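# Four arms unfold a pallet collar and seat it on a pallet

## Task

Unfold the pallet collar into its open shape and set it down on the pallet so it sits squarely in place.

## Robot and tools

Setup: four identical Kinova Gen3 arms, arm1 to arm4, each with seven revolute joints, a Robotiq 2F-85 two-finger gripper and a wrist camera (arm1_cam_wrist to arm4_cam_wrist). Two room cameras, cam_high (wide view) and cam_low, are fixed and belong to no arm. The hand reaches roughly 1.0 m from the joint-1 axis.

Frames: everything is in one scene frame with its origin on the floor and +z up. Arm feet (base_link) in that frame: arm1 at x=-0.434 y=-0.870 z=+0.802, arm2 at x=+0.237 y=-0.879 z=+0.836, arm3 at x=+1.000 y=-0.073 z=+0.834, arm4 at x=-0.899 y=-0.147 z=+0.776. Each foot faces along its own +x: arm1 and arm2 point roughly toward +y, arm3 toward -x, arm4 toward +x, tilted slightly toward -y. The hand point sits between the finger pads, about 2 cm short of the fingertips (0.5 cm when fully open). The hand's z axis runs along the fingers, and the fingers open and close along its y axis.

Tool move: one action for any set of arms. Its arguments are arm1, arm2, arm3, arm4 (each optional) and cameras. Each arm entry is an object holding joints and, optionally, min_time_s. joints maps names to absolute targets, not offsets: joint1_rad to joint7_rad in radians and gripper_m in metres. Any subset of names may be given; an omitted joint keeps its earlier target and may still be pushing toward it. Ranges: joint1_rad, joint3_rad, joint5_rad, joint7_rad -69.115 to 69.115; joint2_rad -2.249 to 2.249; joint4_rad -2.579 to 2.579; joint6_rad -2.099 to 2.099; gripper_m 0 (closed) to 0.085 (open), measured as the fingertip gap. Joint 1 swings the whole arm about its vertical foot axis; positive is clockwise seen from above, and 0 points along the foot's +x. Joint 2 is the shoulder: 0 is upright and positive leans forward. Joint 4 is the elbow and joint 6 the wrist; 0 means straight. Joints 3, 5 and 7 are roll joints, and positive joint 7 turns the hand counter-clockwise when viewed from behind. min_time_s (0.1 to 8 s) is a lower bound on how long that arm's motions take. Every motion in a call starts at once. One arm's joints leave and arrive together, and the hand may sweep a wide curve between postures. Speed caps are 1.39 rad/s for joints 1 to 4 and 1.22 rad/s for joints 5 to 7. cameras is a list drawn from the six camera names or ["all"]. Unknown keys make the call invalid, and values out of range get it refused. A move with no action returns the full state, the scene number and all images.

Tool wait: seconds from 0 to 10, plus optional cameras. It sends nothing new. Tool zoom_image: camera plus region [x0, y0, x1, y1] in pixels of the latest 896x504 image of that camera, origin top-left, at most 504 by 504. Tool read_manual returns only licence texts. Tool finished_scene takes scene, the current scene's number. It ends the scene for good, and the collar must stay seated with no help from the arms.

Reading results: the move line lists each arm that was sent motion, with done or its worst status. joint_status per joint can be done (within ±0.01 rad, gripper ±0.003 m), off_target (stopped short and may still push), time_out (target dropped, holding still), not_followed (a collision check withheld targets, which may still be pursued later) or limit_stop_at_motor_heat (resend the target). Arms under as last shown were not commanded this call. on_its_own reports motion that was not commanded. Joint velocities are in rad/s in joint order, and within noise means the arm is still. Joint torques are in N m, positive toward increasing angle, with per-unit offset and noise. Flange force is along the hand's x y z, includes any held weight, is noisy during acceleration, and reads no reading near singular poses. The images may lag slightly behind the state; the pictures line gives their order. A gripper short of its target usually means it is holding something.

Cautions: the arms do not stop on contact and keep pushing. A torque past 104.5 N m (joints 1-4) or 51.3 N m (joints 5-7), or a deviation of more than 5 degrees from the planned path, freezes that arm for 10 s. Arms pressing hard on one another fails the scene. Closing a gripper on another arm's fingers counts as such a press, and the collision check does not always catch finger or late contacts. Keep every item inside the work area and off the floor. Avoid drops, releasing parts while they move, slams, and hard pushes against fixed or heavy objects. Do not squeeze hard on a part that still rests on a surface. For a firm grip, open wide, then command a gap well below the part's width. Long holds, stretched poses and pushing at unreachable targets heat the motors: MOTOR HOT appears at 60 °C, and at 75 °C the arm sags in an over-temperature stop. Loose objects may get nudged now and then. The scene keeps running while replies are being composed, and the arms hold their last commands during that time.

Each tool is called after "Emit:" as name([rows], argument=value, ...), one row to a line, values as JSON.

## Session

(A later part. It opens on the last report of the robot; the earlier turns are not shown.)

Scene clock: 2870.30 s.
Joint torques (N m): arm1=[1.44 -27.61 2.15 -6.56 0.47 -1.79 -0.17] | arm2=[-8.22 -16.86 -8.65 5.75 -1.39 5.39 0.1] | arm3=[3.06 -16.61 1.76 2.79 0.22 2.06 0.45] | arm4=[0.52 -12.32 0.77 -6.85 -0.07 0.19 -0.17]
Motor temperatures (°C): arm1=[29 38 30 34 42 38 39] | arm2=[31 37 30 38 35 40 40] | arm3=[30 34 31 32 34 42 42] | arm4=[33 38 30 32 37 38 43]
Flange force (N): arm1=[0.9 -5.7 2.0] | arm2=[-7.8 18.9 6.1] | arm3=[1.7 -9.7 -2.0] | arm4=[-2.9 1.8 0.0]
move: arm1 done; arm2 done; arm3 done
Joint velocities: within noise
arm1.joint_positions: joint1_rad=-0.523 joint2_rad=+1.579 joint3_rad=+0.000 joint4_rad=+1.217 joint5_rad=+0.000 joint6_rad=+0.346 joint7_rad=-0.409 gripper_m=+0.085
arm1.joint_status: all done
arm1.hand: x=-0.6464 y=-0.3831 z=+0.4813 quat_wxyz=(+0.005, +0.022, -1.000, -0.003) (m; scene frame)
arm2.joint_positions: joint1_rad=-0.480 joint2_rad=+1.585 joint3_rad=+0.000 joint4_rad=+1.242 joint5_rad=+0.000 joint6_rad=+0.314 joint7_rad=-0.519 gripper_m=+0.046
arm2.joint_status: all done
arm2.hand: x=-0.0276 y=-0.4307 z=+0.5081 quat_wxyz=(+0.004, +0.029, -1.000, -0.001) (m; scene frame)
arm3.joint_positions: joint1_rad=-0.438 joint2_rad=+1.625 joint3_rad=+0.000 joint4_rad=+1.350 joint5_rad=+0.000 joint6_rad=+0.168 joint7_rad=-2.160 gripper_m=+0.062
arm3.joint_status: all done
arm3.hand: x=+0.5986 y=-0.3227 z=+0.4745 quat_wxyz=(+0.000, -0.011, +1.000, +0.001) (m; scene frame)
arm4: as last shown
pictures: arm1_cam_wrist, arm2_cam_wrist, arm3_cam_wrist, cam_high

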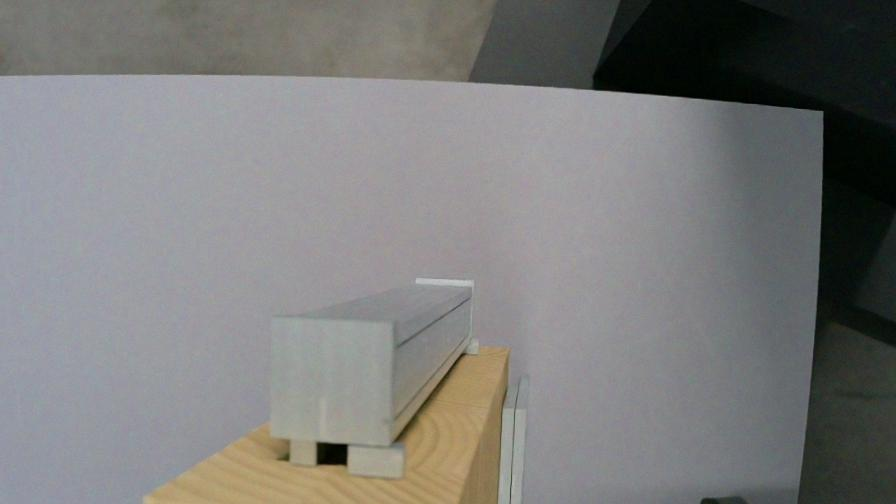

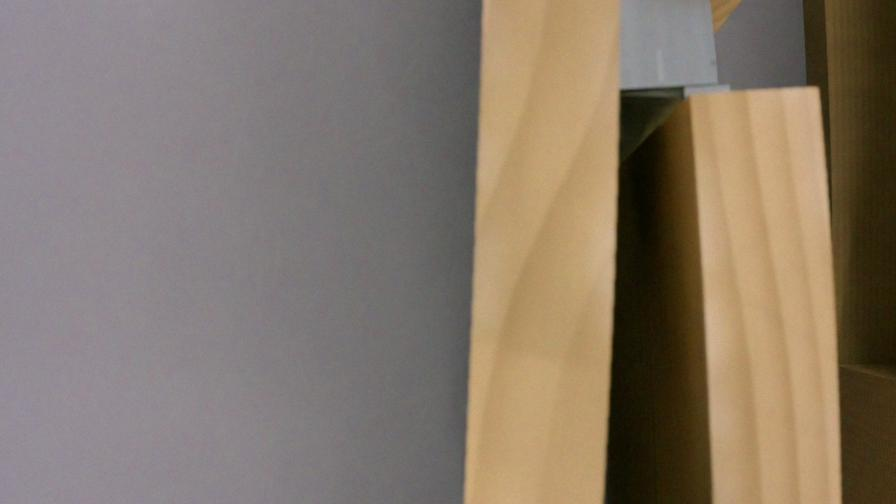

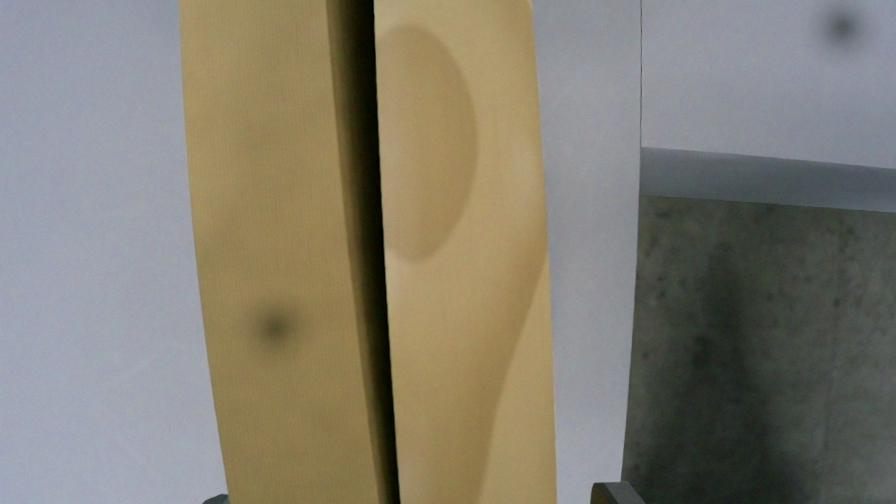

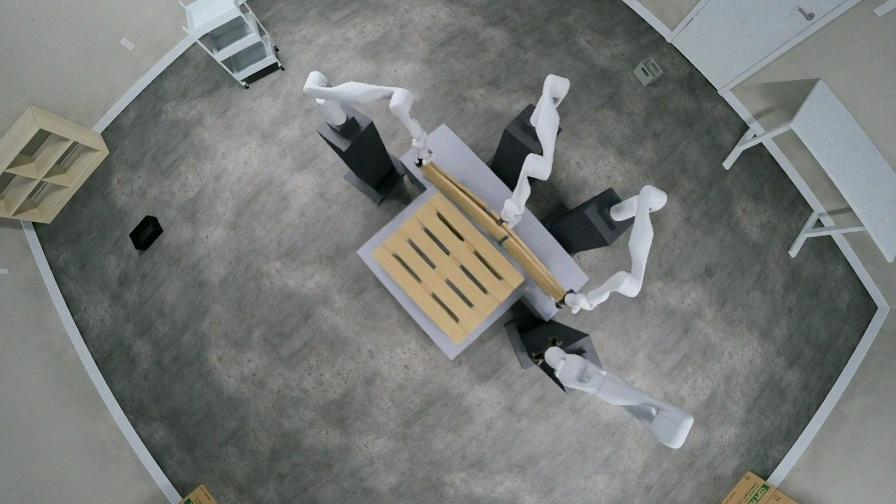

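Emit:
move(arm2={"joints": {"joint1_rad": -0.4548, "joint2_rad": 1.6047, "joint4_rad": 1.1486, "joint6_rad": 0.3883, "joint7_rad": -0.4940}, "min_time_s": 5}, cameras=["arm1_cam_wrist","arm2_cam_wrist","arm3_cam_wrist"])

Scene clock: 2895.87 s.
Joint torques (N m): arm1=[0.03 -25.28 0.52 -3.41 0.11 -0.11 -0.23] | arm2=[2.46 -25.29 3.5 -8.09 0.42 -1.63 -0.32] | arm3=[-0.34 -23.62 -1.94 -4.52 -0.02 -1.54 0.49] | arm4=[0.52 -12.28 0.68 -6.77 -0.04 0.18 -0.17]
Motor temperatures (°C): arm1=[29 38 30 34 42 38 39] | arm2=[31 37 30 38 35 40 40] | arm3=[30 34 31 32 34 42 42] | arm4=[33 38 30 32 37 38 43]
Flange force (N): arm1=[0.3 0.7 3.9] | arm2=[-2.2 -14.1 -7.3] | arm3=[-4.8 2.5 -3.4] | arm4=[-3.0 1.7 -0.2]
move: arm2 done
Joint velocities: within noise
arm1, arm3, arm4: as last shown
arm1.hand: x=-0.6464 y=-0.3830 z=+0.4813 quat_wxyz=(+0.005, +0.022, -1.000, -0.003) (m; scene frame)
arm2.joint_positions: joint1_rad=-0.455 joint2_rad=+1.605 joint3_rad=+0.000 joint4_rad=+1.149 joint5_rad=+0.000 joint6_rad=+0.388 joint7_rad=-0.494 gripper_m=+0.046
arm2.joint_status: all done
arm2.hand: x=-0.0276 y=-0.4057 z=+0.5080 quat_wxyz=(+0.004, +0.029, -1.000, -0.001) (m; scene frame)
pictures: arm1_cam_wrist, arm2_cam_wrist, arm3_cam_wrist

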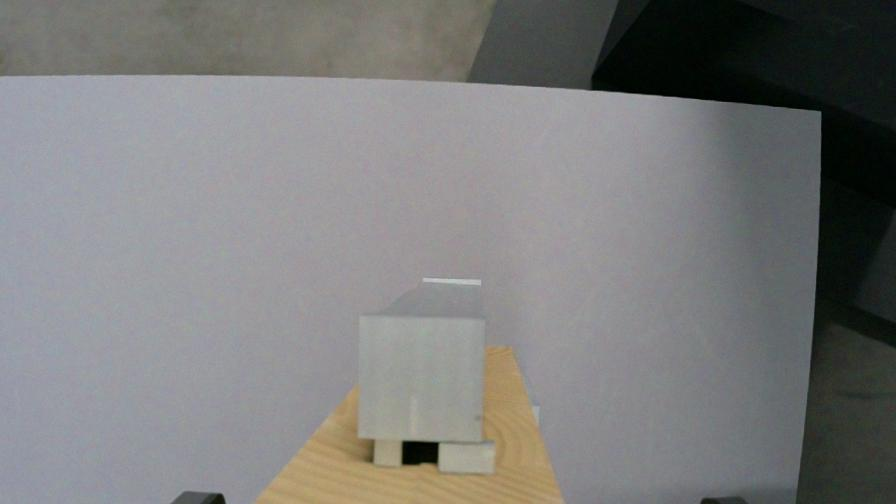

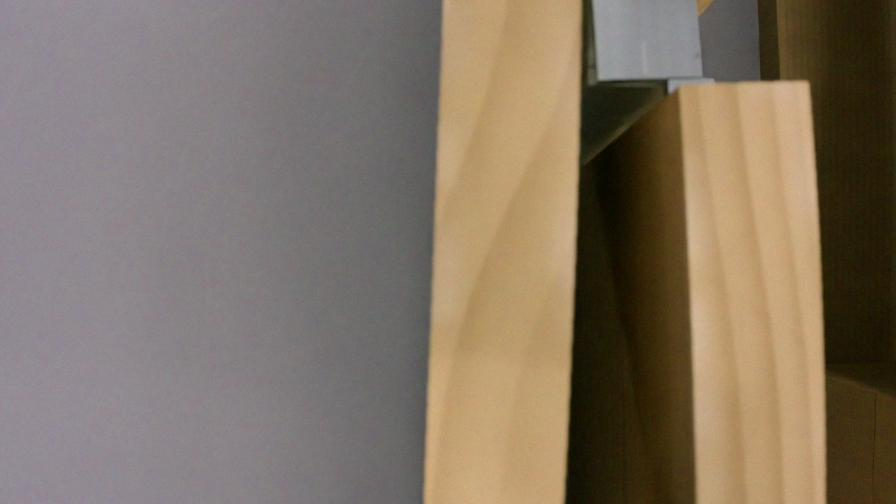

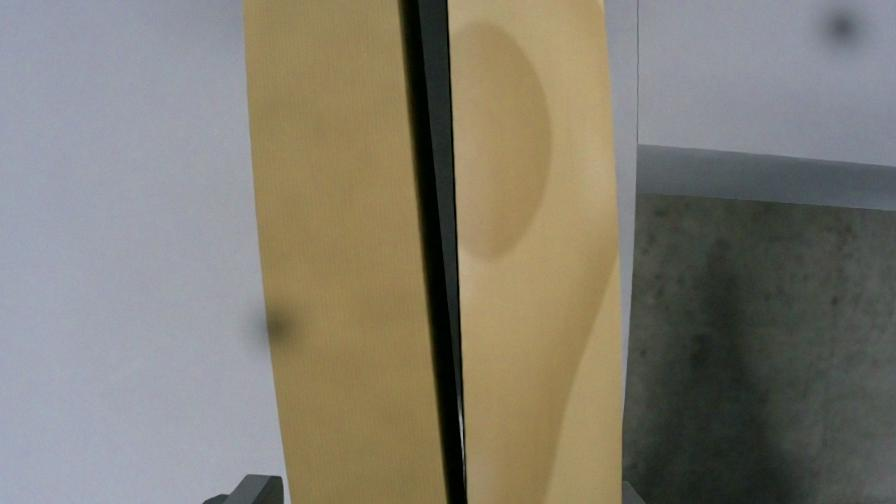

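Emit:
move(arm2={"joints": {"joint1_rad": -0.4472, "joint2_rad": 1.6103, "joint4_rad": 1.1168, "joint6_rad": 0.4145, "joint7_rad": -0.4864}, "min_time_s": 4}, cameras=["arm1_cam_wrist","arm2_cam_wrist","arm3_cam_wrist"])

Scene clock: 2913.77 s.
Joint torques (N m): arm1=[0.14 -25.35 0.46 -3.5 0.14 -0.13 -0.22] | arm2=[2.02 -27.59 3.12 -8.94 0.38 -1.76 -0.28] | arm3=[-0.2 -23.65 -1.74 -5.55 0.03 -2.09 0.54] | arm4=[0.38 -12.3 0.74 -6.8 -0.05 0.18 -0.16]
Motor temperatures (°C): arm1=[29 38 30 34 42 38 39] | arm2=[31 37 30 38 35 40 40] | arm3=[30 34 31 32 34 42 42] | arm4=[33 38 30 32 37 38 43]
Flange force (N): arm1=[0.4 0.4 3.9] | arm2=[-3.0 -14.3 -4.0] | arm3=[-6.7 3.2 -5.9] | arm4=[-3.1 1.5 -0.1]
move: arm2 done
Joint velocities: within noise
arm1, arm3, arm4: as last shown
arm2.joint_positions: joint1_rad=-0.447 joint2_rad=+1.610 joint3_rad=+0.000 joint4_rad=+1.117 joint5_rad=+0.000 joint6_rad=+0.414 joint7_rad=-0.486 gripper_m=+0.046
arm2.joint_status: all done
arm2.hand: x=-0.0279 y=-0.3974 z=+0.5089 quat_wxyz=(+0.004, +0.029, -1.000, -0.001) (m; scene frame)
pictures: arm1_cam_wrist, arm2_cam_wrist, arm3_cam_wrist

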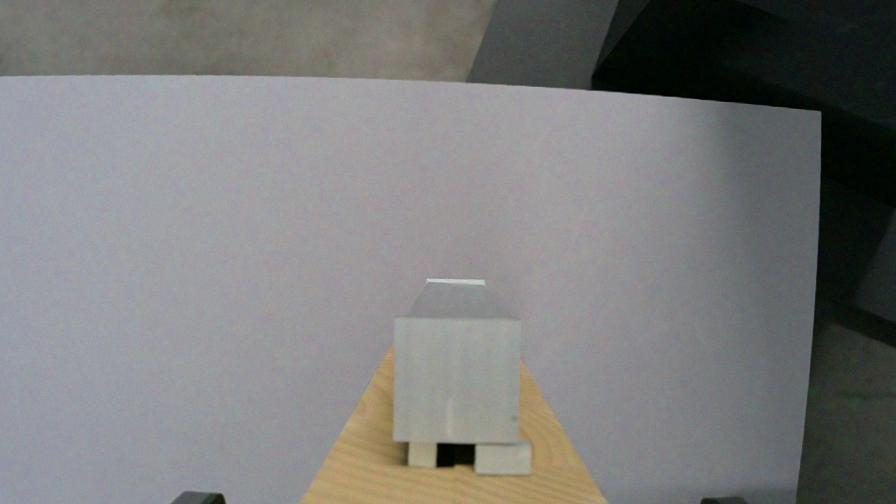

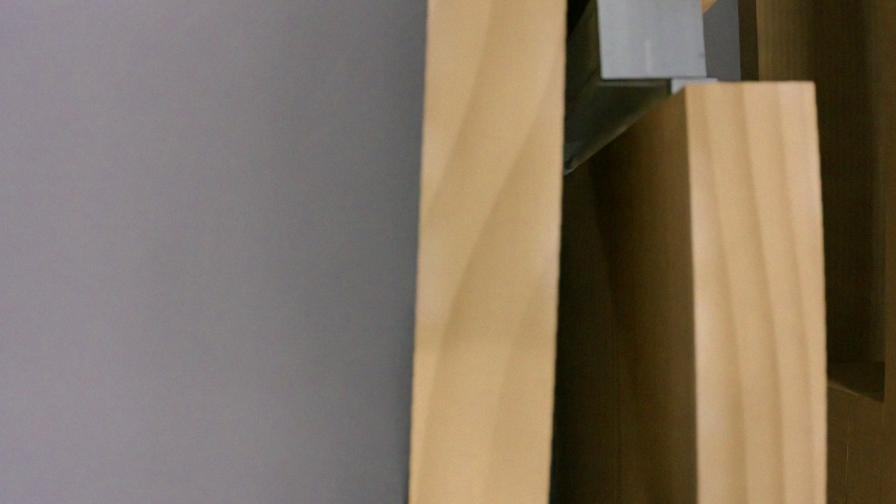

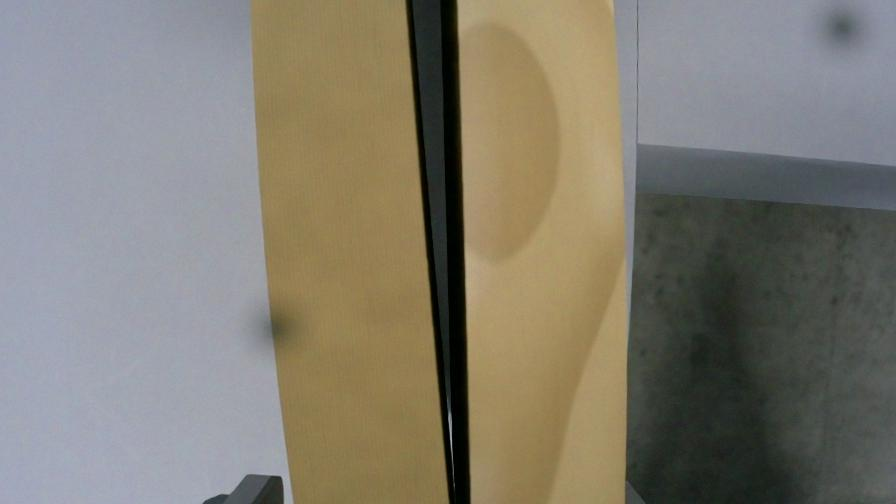

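Emit:
move(arm2={"joints": {"joint2_rad": 1.5134, "joint4_rad": 1.2116, "joint6_rad": 0.4166}, "min_time_s": 2.5})

Emit:
move(arm2={"joints": {"joint1_rad": -0.4233, "joint2_rad": 1.5402, "joint4_rad": 1.1047, "joint6_rad": 0.4967, "joint7_rad": -0.4625, "gripper_m": 0.0}, "min_time_s": 2}, cameras=["arm1_cam_wrist","arm2_cam_wrist","arm3_cam_wrist"])

Scene clock: 2974.57 s.
Joint torques (N m): arm1=[0.07 -25.37 0.5 -3.41 0.1 -0.15 -0.25] | arm2=[-0.46 -24.37 0.47 -5.69 -0.06 -0.17 -0.17] | arm3=[0.84 -22.98 -0.65 -1.09 0.02 0.31 0.43] | arm4=[0.47 -12.28 0.72 -6.81 -0.07 0.17 -0.14]
Motor temperatures (°C): arm1=[29 39 30 34 42 38 39] | arm2=[31 37 30 39 35 40 40] | arm3=[30 35 31 32 34 42 42] | arm4=[33 38 30 32 37 38 43]
Flange force (N): arm1=[0.4 0.9 4.2] | arm2=[-4.2 -6.6 -2.8] | arm3=[-0.7 -2.7 3.6] | arm4=[-2.9 1.7 -0.2]
move: arm2 done
Joint velocities: within noise
arm1, arm3, arm4: as last shown
arm2.joint_positions: joint1_rad=-0.447 joint2_rad=+1.513 joint3_rad=+0.000 joint4_rad=+1.212 joint5_rad=+0.000 joint6_rad=+0.417 joint7_rad=-0.486 gripper_m=+0.046
arm2.joint_status: all done
arm2.hand: x=-0.0276 y=-0.3972 z=+0.5499 quat_wxyz=(+0.004, +0.029, -1.000, -0.001) (m; scene frame)
pictures: none

Scene clock: 2976.87 s.
Joint torques (N m): arm1=[0.11 -25.3 0.52 -3.47 0.13 -0.08 -0.21] | arm2=[-0.47 -25 0.48 -6.32 -0.09 -0.17 -0.2] | arm3=[0.86 -22.98 -0.64 -1.06 0.03 0.33 0.44] | arm4=[0.49 -12.31 0.71 -6.87 -0.05 0.16 -0.16]
Motor temperatures (°C): arm1=[29 39 30 34 42 38 39] | arm2=[31 37 30 39 35 40 40] | arm3=[30 35 31 32 34 42 42] | arm4=[33 38 30 32 37 38 43]
Flange force (N): arm1=[0.3 0.3 3.8] | arm2=[-4.3 -7.3 -3.1] | arm3=[-0.7 -2.8 3.6] | arm4=[-2.9 1.7 0.0]
move: arm2 done
Joint velocities: within noise
arm1, arm3: as last shown
arm2.joint_positions: joint1_rad=-0.423 joint2_rad=+1.540 joint3_rad=+0.000 joint4_rad=+1.105 joint5_rad=+0.000 joint6_rad=+0.497 joint7_rad=-0.463 gripper_m=+0.000
arm2.joint_status: all done
arm2.hand: x=-0.0275 y=-0.3711 z=+0.5498 quat_wxyz=(+0.004, +0.029, -1.000, -0.001) (m; scene frame)
arm4.joint_positions: joint1_rad=-0.680 joint2_rad=+0.194 joint3_rad=+0.000 joint4_rad=+1.920 joint5_rad=+0.000 joint6_rad=+1.028 joint7_rad=+1.202 gripper_m=+0.085
arm4.joint_status: not commanded
arm4.hand: x=-0.5614 y=-0.0410 z=+0.9951 quat_wxyz=(+0.005, -0.001, -1.000, +0.006) (m; scene frame)
pictures: arm1_cam_wrist, arm2_cam_wrist, arm3_cam_wrist

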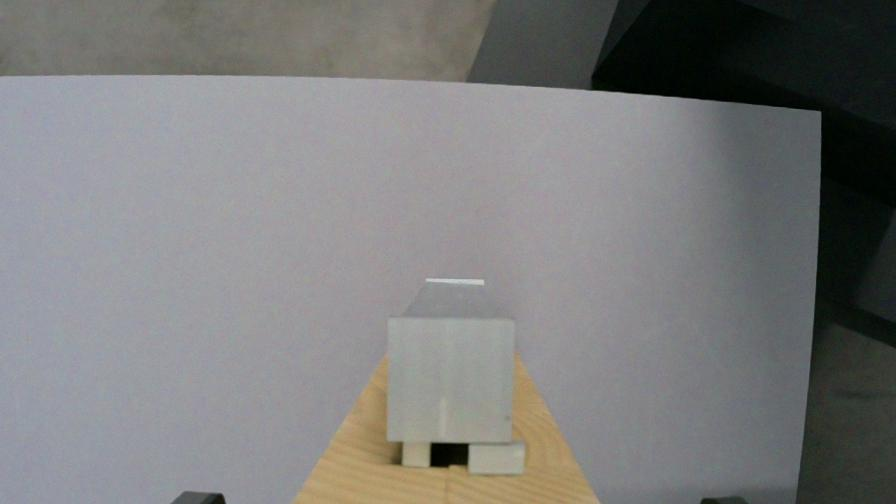

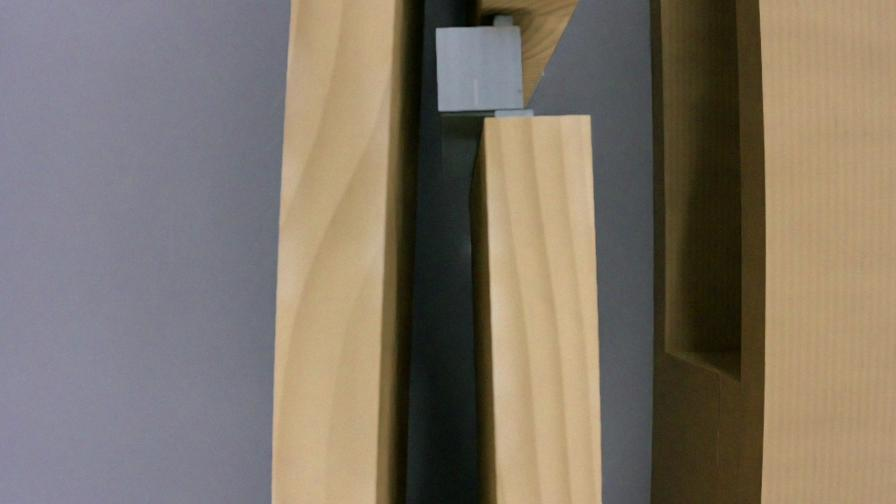

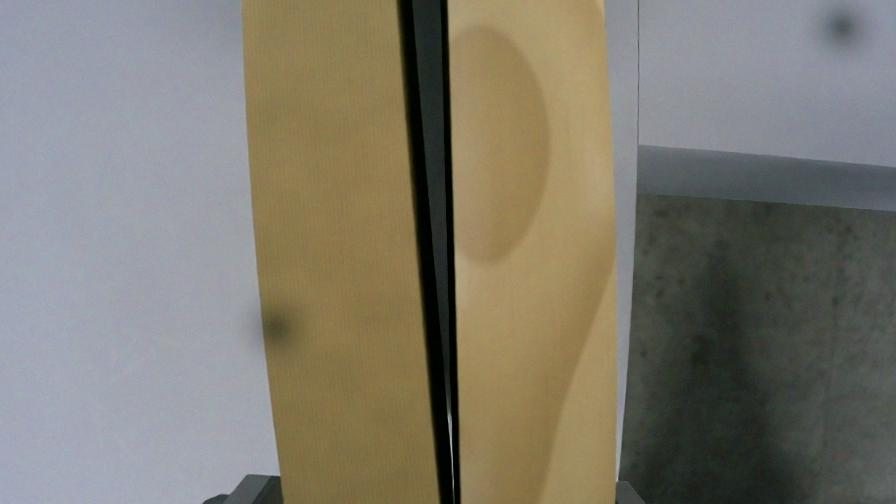

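Emit:
move(arm2={"joints": {"joint1_rad": -0.4254, "joint2_rad": 1.5698, "joint4_rad": 1.0838, "joint6_rad": 0.4880, "joint7_rad": -0.4646}, "min_time_s": 2}, cameras=["arm2_cam_wrist"])

Scene clock: 2995.57 s.
Joint torques (N m): arm1=[0.17 -25.39 0.45 -3.49 0.09 -0.1 -0.23] | arm2=[-0.45 -24.9 0.45 -6.26 -0.07 -0.18 -0.17] | arm3=[0.85 -22.96 -0.66 -1.09 0.04 0.3 0.46] | arm4=[0.52 -12.32 0.65 -6.84 -0.04 0.16 -0.16]
Motor temperatures (°C): arm1=[29 39 30 34 42 38 39] | arm2=[31 36 30 39 35 40 40] | arm3=[30 35 31 32 34 42 42] | arm4=[33 38 30 32 37 38 43]
Flange force (N): arm1=[0.4 0.3 4.0] | arm2=[-4.3 -7.4 -3.4] | arm3=[-0.8 -2.8 3.5] | arm4=[-3.0 1.7 -0.1]
move: arm2 done
Joint velocities: within noise
arm1, arm3, arm4: as last shown
arm2.joint_positions: joint1_rad=-0.425 joint2_rad=+1.570 joint3_rad=+0.000 joint4_rad=+1.084 joint5_rad=+0.000 joint6_rad=+0.488 joint7_rad=-0.465 gripper_m=+0.000
arm2.joint_status: all done
arm2.hand: x=-0.0276 y=-0.3735 z=+0.5361 quat_wxyz=(+0.004, +0.029, -1.000, -0.001) (m; scene frame)
pictures: arm2_cam_wrist

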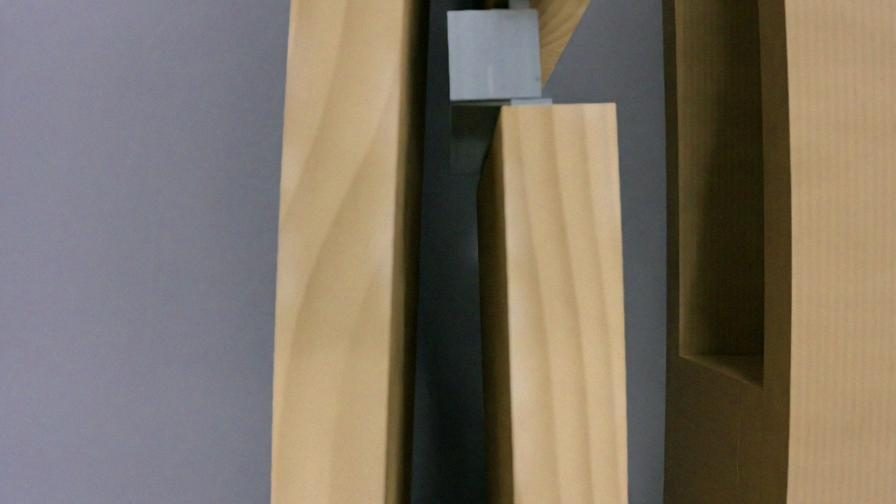

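Emit:
move(arm2={"joints": {"gripper_m": 0.006}})

Emit:
move(arm2={"joints": {"gripper_m": 0.010}})

Emit:
move(arm2={"joints": {"gripper_m": 0.014}}, cameras=["arm1_cam_wrist","arm2_cam_wrist","arm3_cam_wrist"])

Scene clock: 3008.33 s.
Joint torques (N m): arm1=[0.1 -25.28 0.49 -3.43 0.13 -0.12 -0.23] | arm2=[-0.5 -24.92 0.43 -6.28 -0.07 -0.15 -0.19] | arm3=[0.86 -22.96 -0.6 -1.09 0.04 0.3 0.45] | arm4=[0.44 -12.25 0.65 -6.85 -0.08 0.14 -0.14]
Motor temperatures (°C): arm1=[29 39 30 34 42 38 39] | arm2=[31 36 30 39 35 40 40] | arm3=[30 35 31 32 34 42 42] | arm4=[33 38 30 32 37 38 43]
Flange force (N): arm1=[0.4 0.6 3.9] | arm2=[-4.5 -7.5 -3.5] | arm3=[-0.7 -2.8 3.5] | arm4=[-2.8 1.6 -0.2]
move: arm2 done
Joint velocities: within noise
arm1, arm3, arm4: as last shown
arm2.joint_positions: joint1_rad=-0.425 joint2_rad=+1.570 joint3_rad=+0.000 joint4_rad=+1.084 joint5_rad=+0.000 joint6_rad=+0.488 joint7_rad=-0.465 gripper_m=+0.006
arm2.joint_status: all done
arm2.hand: x=-0.0276 y=-0.3735 z=+0.5361 quat_wxyz=(+0.004, +0.029, -1.000, -0.001) (m; scene frame)
pictures: none

Scene clock: 3008.87 s.
Joint torques (N m): arm1=[0.12 -25.33 0.52 -3.47 0.09 -0.09 -0.24] | arm2=[-0.27 -25.32 0.64 -6.82 -0.04 -0.49 -0.21] | arm3=[0.5 -23.22 -1.05 -1.29 -0.01 0.22 0.43] | arm4=[0.41 -12.3 0.67 -6.82 -0.04 0.19 -0.14]
Motor temperatures (°C): arm1=[29 39 30 34 42 38 39] | arm2=[31 36 30 39 35 40 40] | arm3=[30 35 31 32 34 42 42] | arm4=[33 38 30 32 37 38 43]
Flange force (N): arm1=[0.3 0.4 3.9] | arm2=[-4.5 -8.5 -3.8] | arm3=[-0.6 -1.9 3.6] | arm4=[-3.0 1.6 -0.1]
move: arm2 done
Joint velocities: within noise
arm1, arm3, arm4: as last shown
arm2.joint_positions: joint1_rad=-0.425 joint2_rad=+1.570 joint3_rad=+0.000 joint4_rad=+1.084 joint5_rad=+0.000 joint6_rad=+0.488 joint7_rad=-0.465 gripper_m=+0.010
arm2.joint_status: all done
arm2.hand: x=-0.0276 y=-0.3736 z=+0.5361 quat_wxyz=(+0.004, +0.029, -1.000, -0.001) (m; scene frame)
pictures: none

Scene clock: 3009.40 s.
Joint torques (N m): arm1=[0.23 -25.27 0.5 -3.43 0.09 -0.13 -0.27] | arm2=[0.37 -24.9 1.35 -7.85 0.16 -1.26 -0.19] | arm3=[-0.62 -24.04 -2.35 -2.12 -0.15 -0.18 0.39] | arm4=[0.53 -12.33 0.69 -6.82 -0.04 0.17 -0.16]
Motor temperatures (°C): arm1=[29 39 30 34 42 38 39] | arm2=[31 36 30 39 35 40 40] | arm3=[30 35 31 32 34 42 42] | arm4=[33 38 30 32 37 38 43]
Flange force (N): arm1=[0.6 0.6 3.9] | arm2=[-4.6 -11.5 -7.2] | arm3=[-0.5 0.8 3.5] | arm4=[-3.0 1.8 -0.1]
move: arm2 done
Joint velocities: within noise
arm1.joint_positions: joint1_rad=-0.523 joint2_rad=+1.579 joint3_rad=+0.000 joint4_rad=+1.217 joint5_rad=+0.000 joint6_rad=+0.346 joint7_rad=-0.409 gripper_m=+0.085
arm1.joint_status: not commanded
arm1.hand: x=-0.6464 y=-0.3830 z=+0.4813 quat_wxyz=(+0.005, +0.022, -1.000, -0.003) (m; scene frame)
arm2.joint_positions: joint1_rad=-0.425 joint2_rad=+1.570 joint3_rad=+0.000 joint4_rad=+1.084 joint5_rad=+0.000 joint6_rad=+0.488 joint7_rad=-0.465 gripper_m=+0.014
arm2.joint_status: all done
arm2.hand: x=-0.0276 y=-0.3736 z=+0.5361 quat_wxyz=(+0.004, +0.029, -1.000, -0.001) (m; scene frame)
arm3.joint_positions: joint1_rad=-0.438 joint2_rad=+1.625 joint3_rad=+0.000 joint4_rad=+1.350 joint5_rad=+0.000 joint6_rad=+0.168 joint7_rad=-2.160 gripper_m=+0.062
arm3.joint_status: not commanded
arm3.hand: x=+0.5986 y=-0.3227 z=+0.4745 quat_wxyz=(+0.000, -0.011, +1.000, +0.001) (m; scene frame)
arm4: as last shown
pictures: arm1_cam_wrist, arm2_cam_wrist, arm3_cam_wrist

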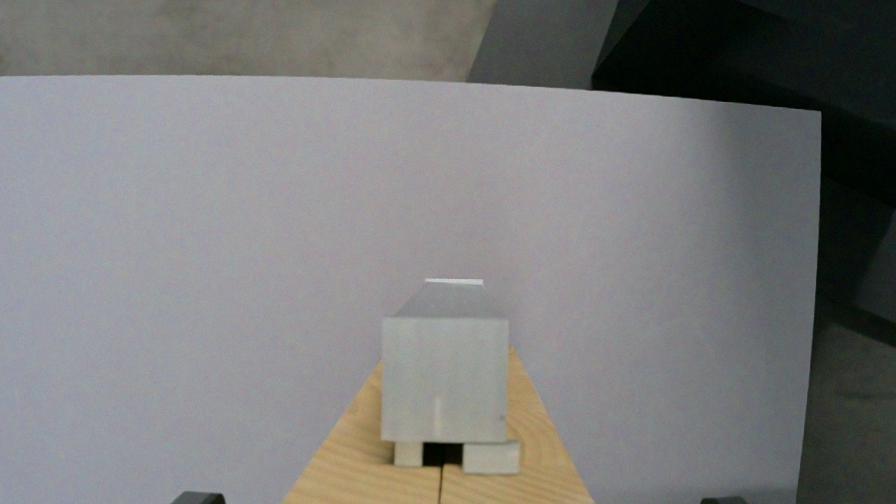

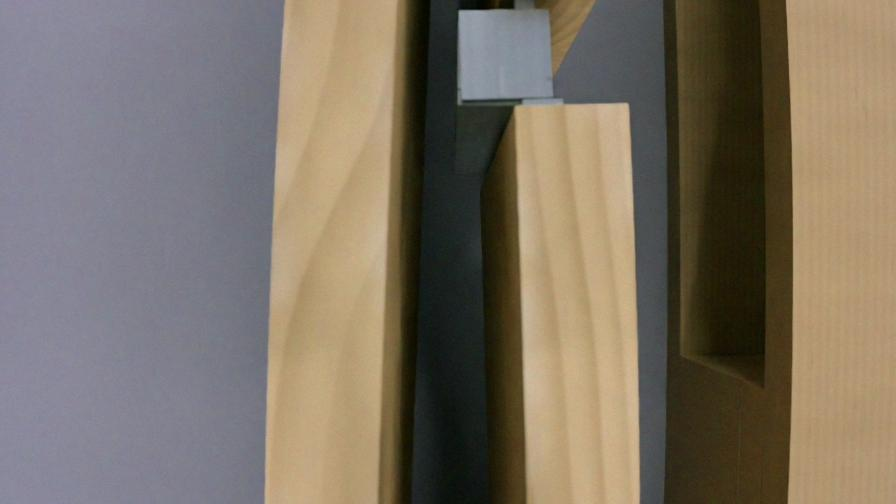

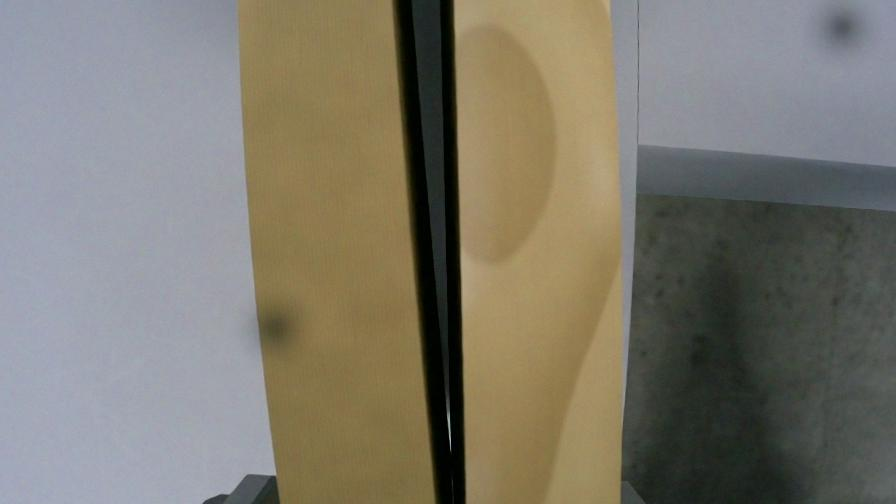

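Emit:
move(arm3={"joints": {"gripper_m": 0.085}}, arm2={"joints": {"gripper_m": 0.018}})

Emit:
move(arm2={"joints": {"gripper_m": 0.022}})

Emit:
move(arm2={"joints": {"gripper_m": 0.026}}, cameras=["arm1_cam_wrist","arm2_cam_wrist","arm3_cam_wrist"])

Scene clock: 3018.30 s.
Joint torques (N m): arm1=[0.02 -25.31 0.45 -3.51 0.11 -0.15 -0.21] | arm2=[-0.36 -24.19 0.56 -6.07 -0.04 -0.18 -0.15] | arm3=[0.97 -23.03 -0.5 -1.01 0.04 0.35 0.44] | arm4=[0.45 -12.28 0.71 -6.82 -0.1 0.15 -0.19]
Motor temperatures (°C): arm1=[29 39 30 34 42 38 39] | arm2=[31 36 30 39 35 40 40] | arm3=[30 35 31 32 34 42 42] | arm4=[33 38 30 32 37 38 43]
Flange force (N): arm1=[0.2 0.5 3.8] | arm2=[-4.1 -7.5 -4.7] | arm3=[-0.7 -3.0 3.9] | arm4=[-3.0 1.5 -0.2]
move: arm2 done; arm3 done
Joint velocities: within noise
arm1, arm4: as last shown
arm2.joint_positions: joint1_rad=-0.425 joint2_rad=+1.570 joint3_rad=+0.000 joint4_rad=+1.084 joint5_rad=+0.000 joint6_rad=+0.488 joint7_rad=-0.465 gripper_m=+0.018
arm2.joint_status: all done
arm2.hand: x=-0.0276 y=-0.3735 z=+0.5361 quat_wxyz=(+0.004, +0.029, -1.000, -0.001) (m; scene frame)
arm3.joint_positions: joint1_rad=-0.438 joint2_rad=+1.625 joint3_rad=+0.000 joint4_rad=+1.349 joint5_rad=+0.000 joint6_rad=+0.168 joint7_rad=-2.160 gripper_m=+0.085
arm3.joint_status: all done
arm3.hand: x=+0.5986 y=-0.3227 z=+0.4746 quat_wxyz=(+0.000, -0.011, +1.000, +0.001) (m; scene frame)
pictures: none

Scene clock: 3018.83 s.
Joint torques (N m): arm1=[0.13 -25.27 0.5 -3.52 0.14 -0.12 -0.25] | arm2=[-0.71 -24.45 0.25 -4.41 -0.1 1.03 -0.11] | arm3=[0.96 -22.99 -0.45 -0.97 0.04 0.37 0.46] | arm4=[0.45 -12.32 0.67 -6.86 -0.05 0.15 -0.16]
Motor temperatures (°C): arm1=[29 39 30 34 42 38 39] | arm2=[31 37 30 39 35 40 40] | arm3=[30 35 31 32 34 42 42] | arm4=[33 38 30 32 37 38 43]
Flange force (N): arm1=[0.3 0.3 3.7] | arm2=[-3.0 -3.5 -0.1] | arm3=[-0.7 -3.1 3.9] | arm4=[-3.0 1.6 -0.1]
move: arm2 done
Joint velocities: within noise
arm1, arm4: as last shown
arm2.joint_positions: joint1_rad=-0.425 joint2_rad=+1.570 joint3_rad=+0.000 joint4_rad=+1.084 joint5_rad=+0.000 joint6_rad=+0.488 joint7_rad=-0.465 gripper_m=+0.022
arm2.joint_status: all done
arm2.hand: x=-0.0276 y=-0.3735 z=+0.5361 quat_wxyz=(+0.004, +0.029, -1.000, -0.001) (m; scene frame)
arm3.joint_positions: joint1_rad=-0.438 joint2_rad=+1.625 joint3_rad=+0.000 joint4_rad=+1.350 joint5_rad=+0.000 joint6_rad=+0.168 joint7_rad=-2.160 gripper_m=+0.085
arm3.joint_status: not commanded
arm3.hand: x=+0.5986 y=-0.3227 z=+0.4745 quat_wxyz=(+0.000, -0.011, +1.000, +0.001) (m; scene frame)
pictures: none

Scene clock: 3019.37 s.
Joint torques (N m): arm1=[0.09 -25.42 0.49 -3.49 0.15 -0.12 -0.24] | arm2=[-1.04 -24.36 -0.2 -3.6 -0.21 1.56 -0.12] | arm3=[0.98 -23.03 -0.46 -0.99 0.06 0.36 0.45] | arm4=[0.51 -12.3 0.63 -6.77 -0.02 0.22 -0.17]
Motor temperatures (°C): arm1=[29 39 30 34 42 38 39] | arm2=[31 37 30 39 35 40 40] | arm3=[30 35 31 32 34 42 42] | arm4=[33 38 30 32 37 38 43]
Flange force (N): arm1=[0.4 0.5 4.1] | arm2=[-2.7 -1.5 1.6] | arm3=[-0.7 -3.1 3.9] | arm4=[-3.1 1.7 -0.1]
move: arm2 done
Joint velocities: within noise
arm1, arm3, arm4: as last shown
arm2.joint_positions: joint1_rad=-0.425 joint2_rad=+1.570 joint3_rad=+0.000 joint4_rad=+1.084 joint5_rad=+0.000 joint6_rad=+0.488 joint7_rad=-0.465 gripper_m=+0.026
arm2.joint_status: all done
arm2.hand: x=-0.0276 y=-0.3735 z=+0.5361 quat_wxyz=(+0.004, +0.029, -1.000, -0.001) (m; scene frame)
pictures: arm1_cam_wrist, arm2_cam_wrist, arm3_cam_wrist

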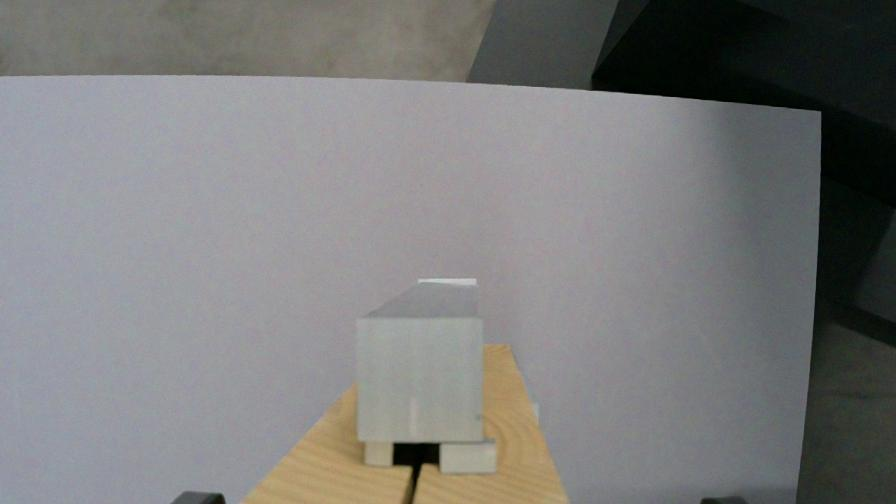

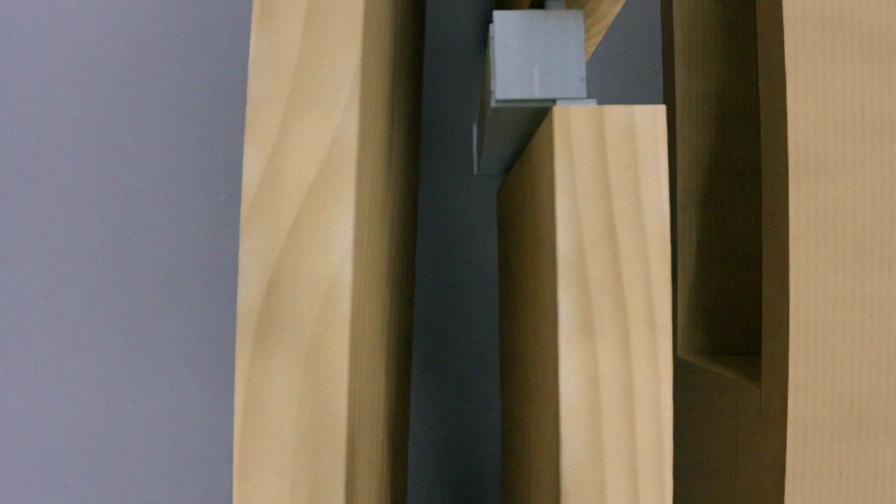

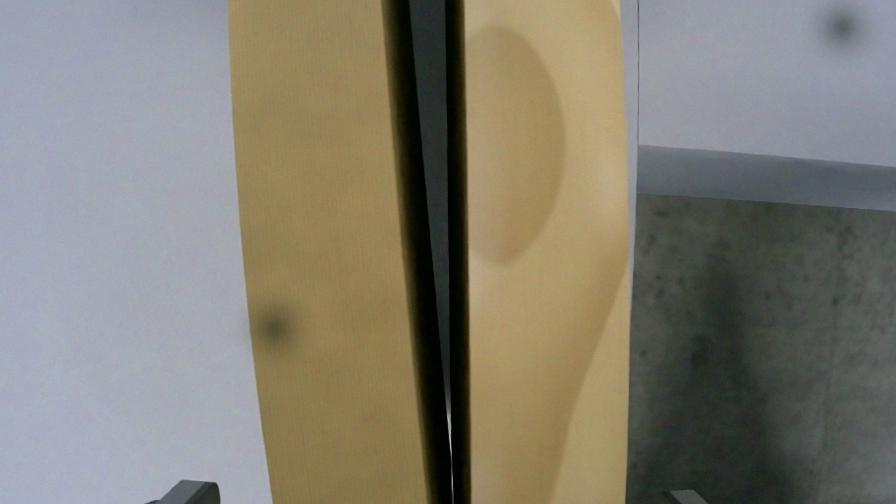

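Emit:
move(arm2={"joints": {"gripper_m": 0.0}}, cameras=["arm1_cam_wrist","arm2_cam_wrist"])

Scene clock: 3031.07 s.
Joint torques (N m): arm1=[0.11 -25.34 0.5 -3.44 0.11 -0.13 -0.23] | arm2=[-0.45 -24.95 0.49 -6.24 -0.07 -0.19 -0.2] | arm3=[0.97 -23.03 -0.51 -1.02 0.05 0.36 0.46] | arm4=[0.47 -12.3 0.65 -6.82 -0.1 0.16 -0.2]
Motor temperatures (°C): arm1=[29 40 30 34 42 38 39] | arm2=[31 36 30 38 35 40 40] | arm3=[30 35 31 32 34 42 42] | arm4=[33 38 30 32 37 38 43]
Flange force (N): arm1=[0.4 0.7 4.0] | arm2=[-4.3 -7.2 -3.3] | arm3=[-0.8 -3.0 3.9] | arm4=[-3.0 1.5 -0.2]
move: arm2 done
Joint velocities: within noise
arm1, arm3: as last shown
arm2.joint_positions: joint1_rad=-0.425 joint2_rad=+1.570 joint3_rad=+0.000 joint4_rad=+1.084 joint5_rad=+0.000 joint6_rad=+0.488 joint7_rad=-0.465 gripper_m=+0.000
arm2.joint_status: all done
arm2.hand: x=-0.0276 y=-0.3736 z=+0.5361 quat_wxyz=(+0.004, +0.029, -1.000, -0.001) (m; scene frame)
arm4.joint_positions: joint1_rad=-0.680 joint2_rad=+0.194 joint3_rad=+0.000 joint4_rad=+1.920 joint5_rad=+0.000 joint6_rad=+1.028 joint7_rad=+1.202 gripper_m=+0.085
arm4.joint_status: not commanded
arm4.hand: x=-0.5614 y=-0.0410 z=+0.9951 quat_wxyz=(+0.005, -0.001, -1.000, +0.006) (m; scene frame)
pictures: arm1_cam_wrist, arm2_cam_wrist

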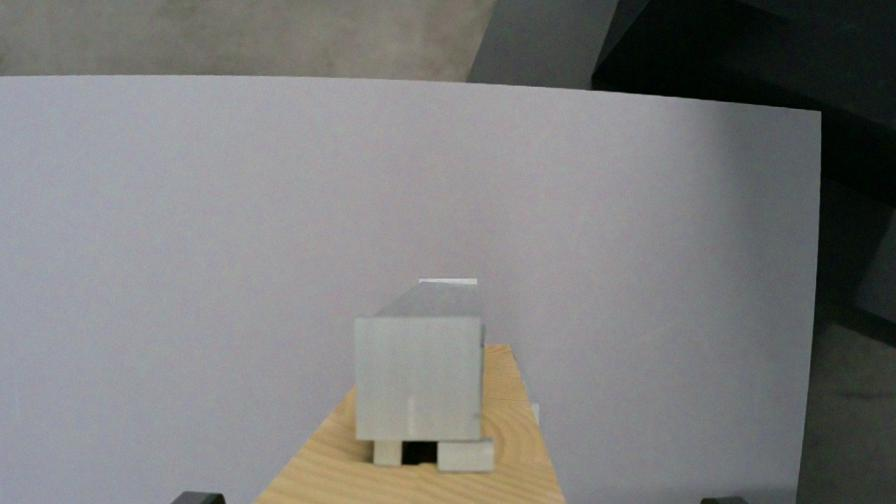

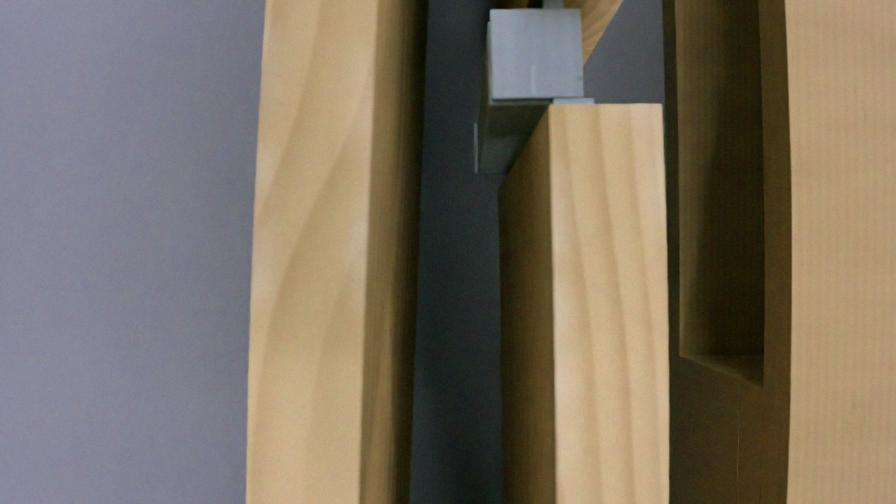

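Emit:
move(arm2={"joints": {"joint1_rad": -0.4234, "joint2_rad": 1.6329, "joint4_rad": 1.0110, "joint6_rad": 0.4977, "joint7_rad": -0.4626}, "min_time_s": 2.5}, cameras=["arm2_cam_wrist"])

Scene clock: 3049.07 s.
Joint torques (N m): arm1=[0.14 -25.34 0.49 -3.4 0.16 -0.11 -0.24] | arm2=[-0.51 -24.94 0.43 -6.38 -0.09 -0.16 -0.17] | arm3=[0.95 -23 -0.51 -1.01 0.06 0.38 0.47] | arm4=[0.45 -12.31 0.65 -6.74 -0.08 0.2 -0.15]
Motor temperatures (°C): arm1=[29 40 30 34 42 38 39] | arm2=[31 37 30 38 35 40 40] | arm3=[30 34 31 32 34 42 42] | arm4=[33 38 30 32 37 38 43]
Flange force (N): arm1=[0.5 0.7 4.1] | arm2=[-4.7 -8.0 -4.2] | arm3=[-0.8 -3.0 3.8] | arm4=[-3.2 1.7 -0.2]
move: arm2 done
Joint velocities: within noise
arm1, arm3, arm4: as last shown
arm2.joint_positions: joint1_rad=-0.423 joint2_rad=+1.633 joint3_rad=+0.000 joint4_rad=+1.011 joint5_rad=+0.000 joint6_rad=+0.498 joint7_rad=-0.463 gripper_m=+0.000
arm2.joint_status: all done
arm2.hand: x=-0.0277 y=-0.3713 z=+0.5110 quat_wxyz=(+0.004, +0.029, -1.000, -0.001) (m; scene frame)
pictures: arm2_cam_wrist

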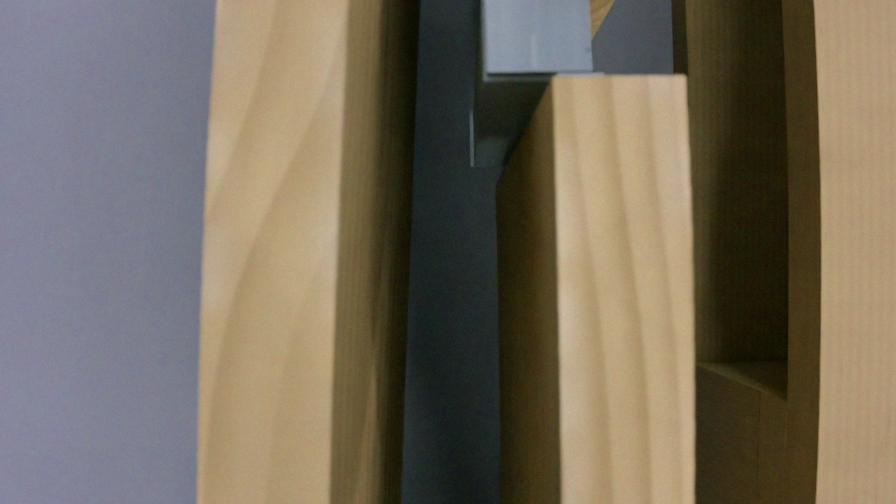

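Emit:
move(arm2={"joints": {"gripper_m": 0.010}})

Emit:
move(arm2={"joints": {"gripper_m": 0.016}})

Emit:
move(arm2={"joints": {"gripper_m": 0.022}}, cameras=["arm1_cam_wrist","arm2_cam_wrist","arm3_cam_wrist"])

Scene clock: 3058.57 s.
Joint torques (N m): arm1=[0.12 -25.32 0.49 -3.41 0.16 -0.14 -0.27] | arm2=[-0.88 -24.24 0.05 -6.02 -0.15 -0.03 -0.14] | arm3=[0.96 -23.03 -0.48 -1.01 0.04 0.37 0.47] | arm4=[0.52 -12.27 0.65 -6.82 -0.04 0.16 -0.17]
Motor temperatures (°C): arm1=[29 40 30 34 42 38 39] | arm2=[31 37 30 38 35 40 40] | arm3=[30 34 31 32 34 42 42] | arm4=[33 38 30 32 37 38 43]
Flange force (N): arm1=[0.5 0.8 4.1] | arm2=[-5.0 -7.3 -4.9] | arm3=[-0.8 -3.0 3.9] | arm4=[-2.9 1.7 -0.2]
move: arm2 done
Joint velocities: within noise
arm1, arm3, arm4: as last shown
arm2.joint_positions: joint1_rad=-0.423 joint2_rad=+1.633 joint3_rad=+0.000 joint4_rad=+1.011 joint5_rad=+0.000 joint6_rad=+0.498 joint7_rad=-0.463 gripper_m=+0.010
arm2.joint_status: all done
arm2.hand: x=-0.0277 y=-0.3713 z=+0.5110 quat_wxyz=(+0.004, +0.029, -1.000, -0.001) (m; scene frame)
pictures: none

Scene clock: 3059.13 s.
Joint torques (N m): arm1=[0.03 -25.37 0.5 -3.4 0.08 -0.16 -0.22] | arm2=[-1.65 -22.07 -0.69 -3.72 -0.34 0.95 -0.11] | arm3=[0.95 -23.02 -0.47 -0.98 0.06 0.36 0.46] | arm4=[0.46 -12.29 0.77 -6.86 -0.12 0.17 -0.19]
Motor temperatures (°C): arm1=[29 40 30 34 42 38 39] | arm2=[31 37 30 38 35 40 40] | arm3=[30 34 31 32 34 42 42] | arm4=[33 38 30 32 37 38 43]
Flange force (N): arm1=[0.4 1.0 4.2] | arm2=[-4.1 -2.1 -4.3] | arm3=[-0.7 -3.1 3.9] | arm4=[-2.9 1.6 -0.1]
move: arm2 done
Joint velocities: within noise
arm1, arm3, arm4: as last shown
arm2.joint_positions: joint1_rad=-0.423 joint2_rad=+1.633 joint3_rad=+0.000 joint4_rad=+1.011 joint5_rad=+0.000 joint6_rad=+0.498 joint7_rad=-0.463 gripper_m=+0.016
arm2.joint_status: all done
arm2.hand: x=-0.0277 y=-0.3713 z=+0.5110 quat_wxyz=(+0.004, +0.029, -1.000, -0.001) (m; scene frame)
pictures: none

Scene clock: 3059.70 s.
Joint torques (N m): arm1=[0.09 -25.32 0.45 -3.43 0.11 -0.13 -0.25] | arm2=[-1.75 -22.07 -0.82 -3.82 -0.38 1.05 -0.16] | arm3=[0.96 -22.99 -0.48 -1.02 0.05 0.35 0.47] | arm4=[0.49 -12.34 0.64 -6.82 -0.08 0.2 -0.17]
Motor temperatures (°C): arm1=[29 40 30 34 42 38 39] | arm2=[31 37 30 38 35 40 40] | arm3=[30 34 31 32 34 42 42] | arm4=[33 38 30 32 37 38 43]
Flange force (N): arm1=[0.4 0.7 4.0] | arm2=[-4.7 -2.8 -4.6] | arm3=[-0.8 -3.0 3.8] | arm4=[-3.1 1.6 0.0]
move: arm2 done
Joint velocities: within noise
arm1.joint_positions: joint1_rad=-0.523 joint2_rad=+1.579 joint3_rad=+0.000 joint4_rad=+1.217 joint5_rad=+0.000 joint6_rad=+0.346 joint7_rad=-0.409 gripper_m=+0.085
arm1.joint_status: not commanded
arm1.hand: x=-0.6464 y=-0.3830 z=+0.4813 quat_wxyz=(+0.005, +0.022, -1.000, -0.003) (m; scene frame)
arm2.joint_positions: joint1_rad=-0.423 joint2_rad=+1.633 joint3_rad=+0.000 joint4_rad=+1.011 joint5_rad=+0.000 joint6_rad=+0.498 joint7_rad=-0.463 gripper_m=+0.022
arm2.joint_status: all done
arm2.hand: x=-0.0277 y=-0.3713 z=+0.5110 quat_wxyz=(+0.004, +0.029, -1.000, -0.001) (m; scene frame)
arm3, arm4: as last shown
pictures: arm1_cam_wrist, arm2_cam_wrist, arm3_cam_wrist

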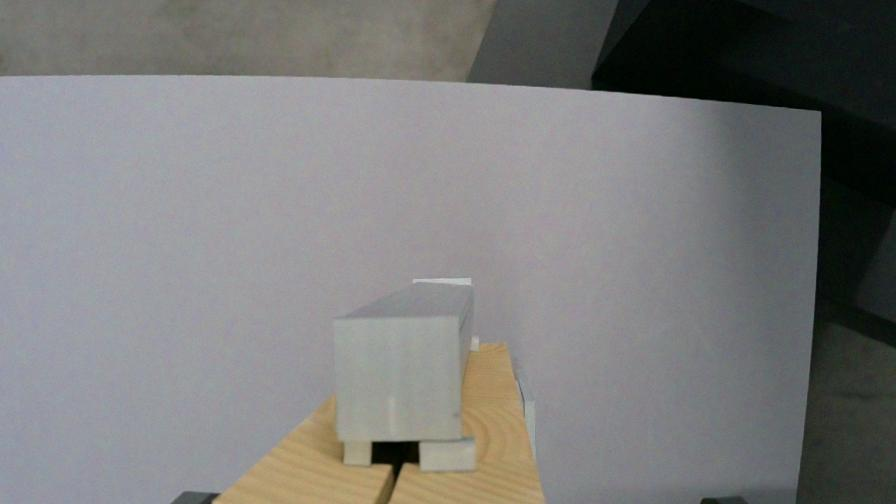

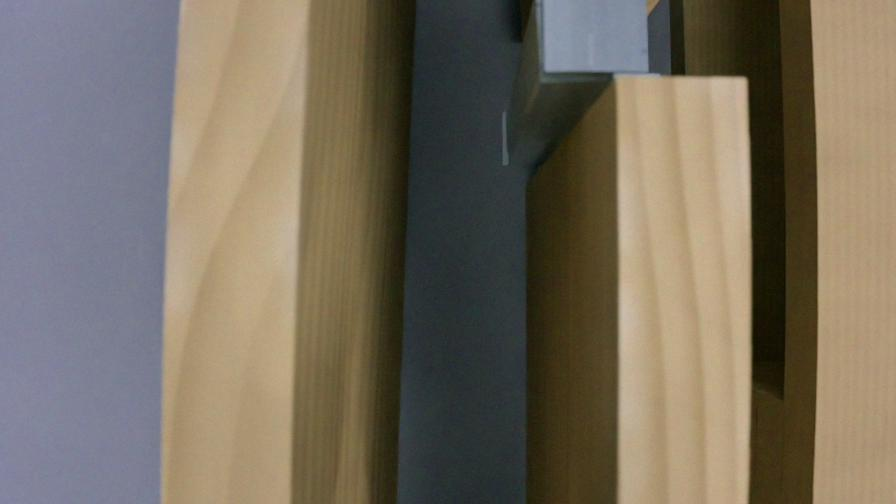

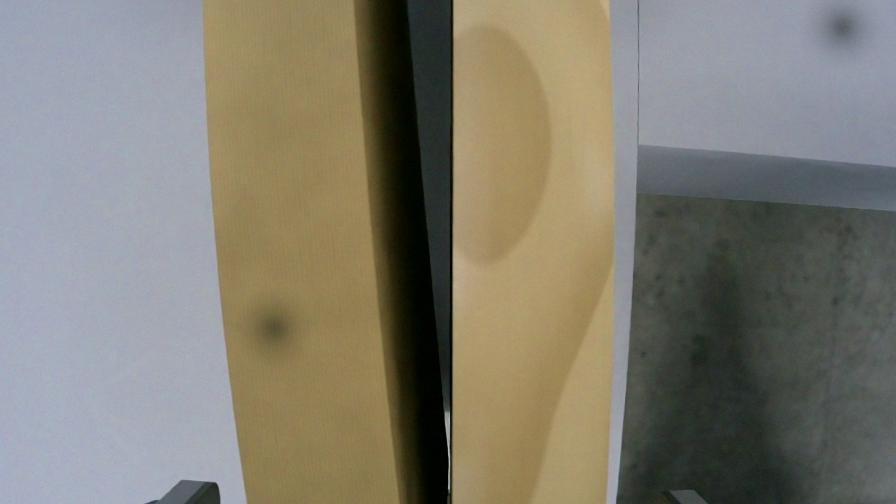

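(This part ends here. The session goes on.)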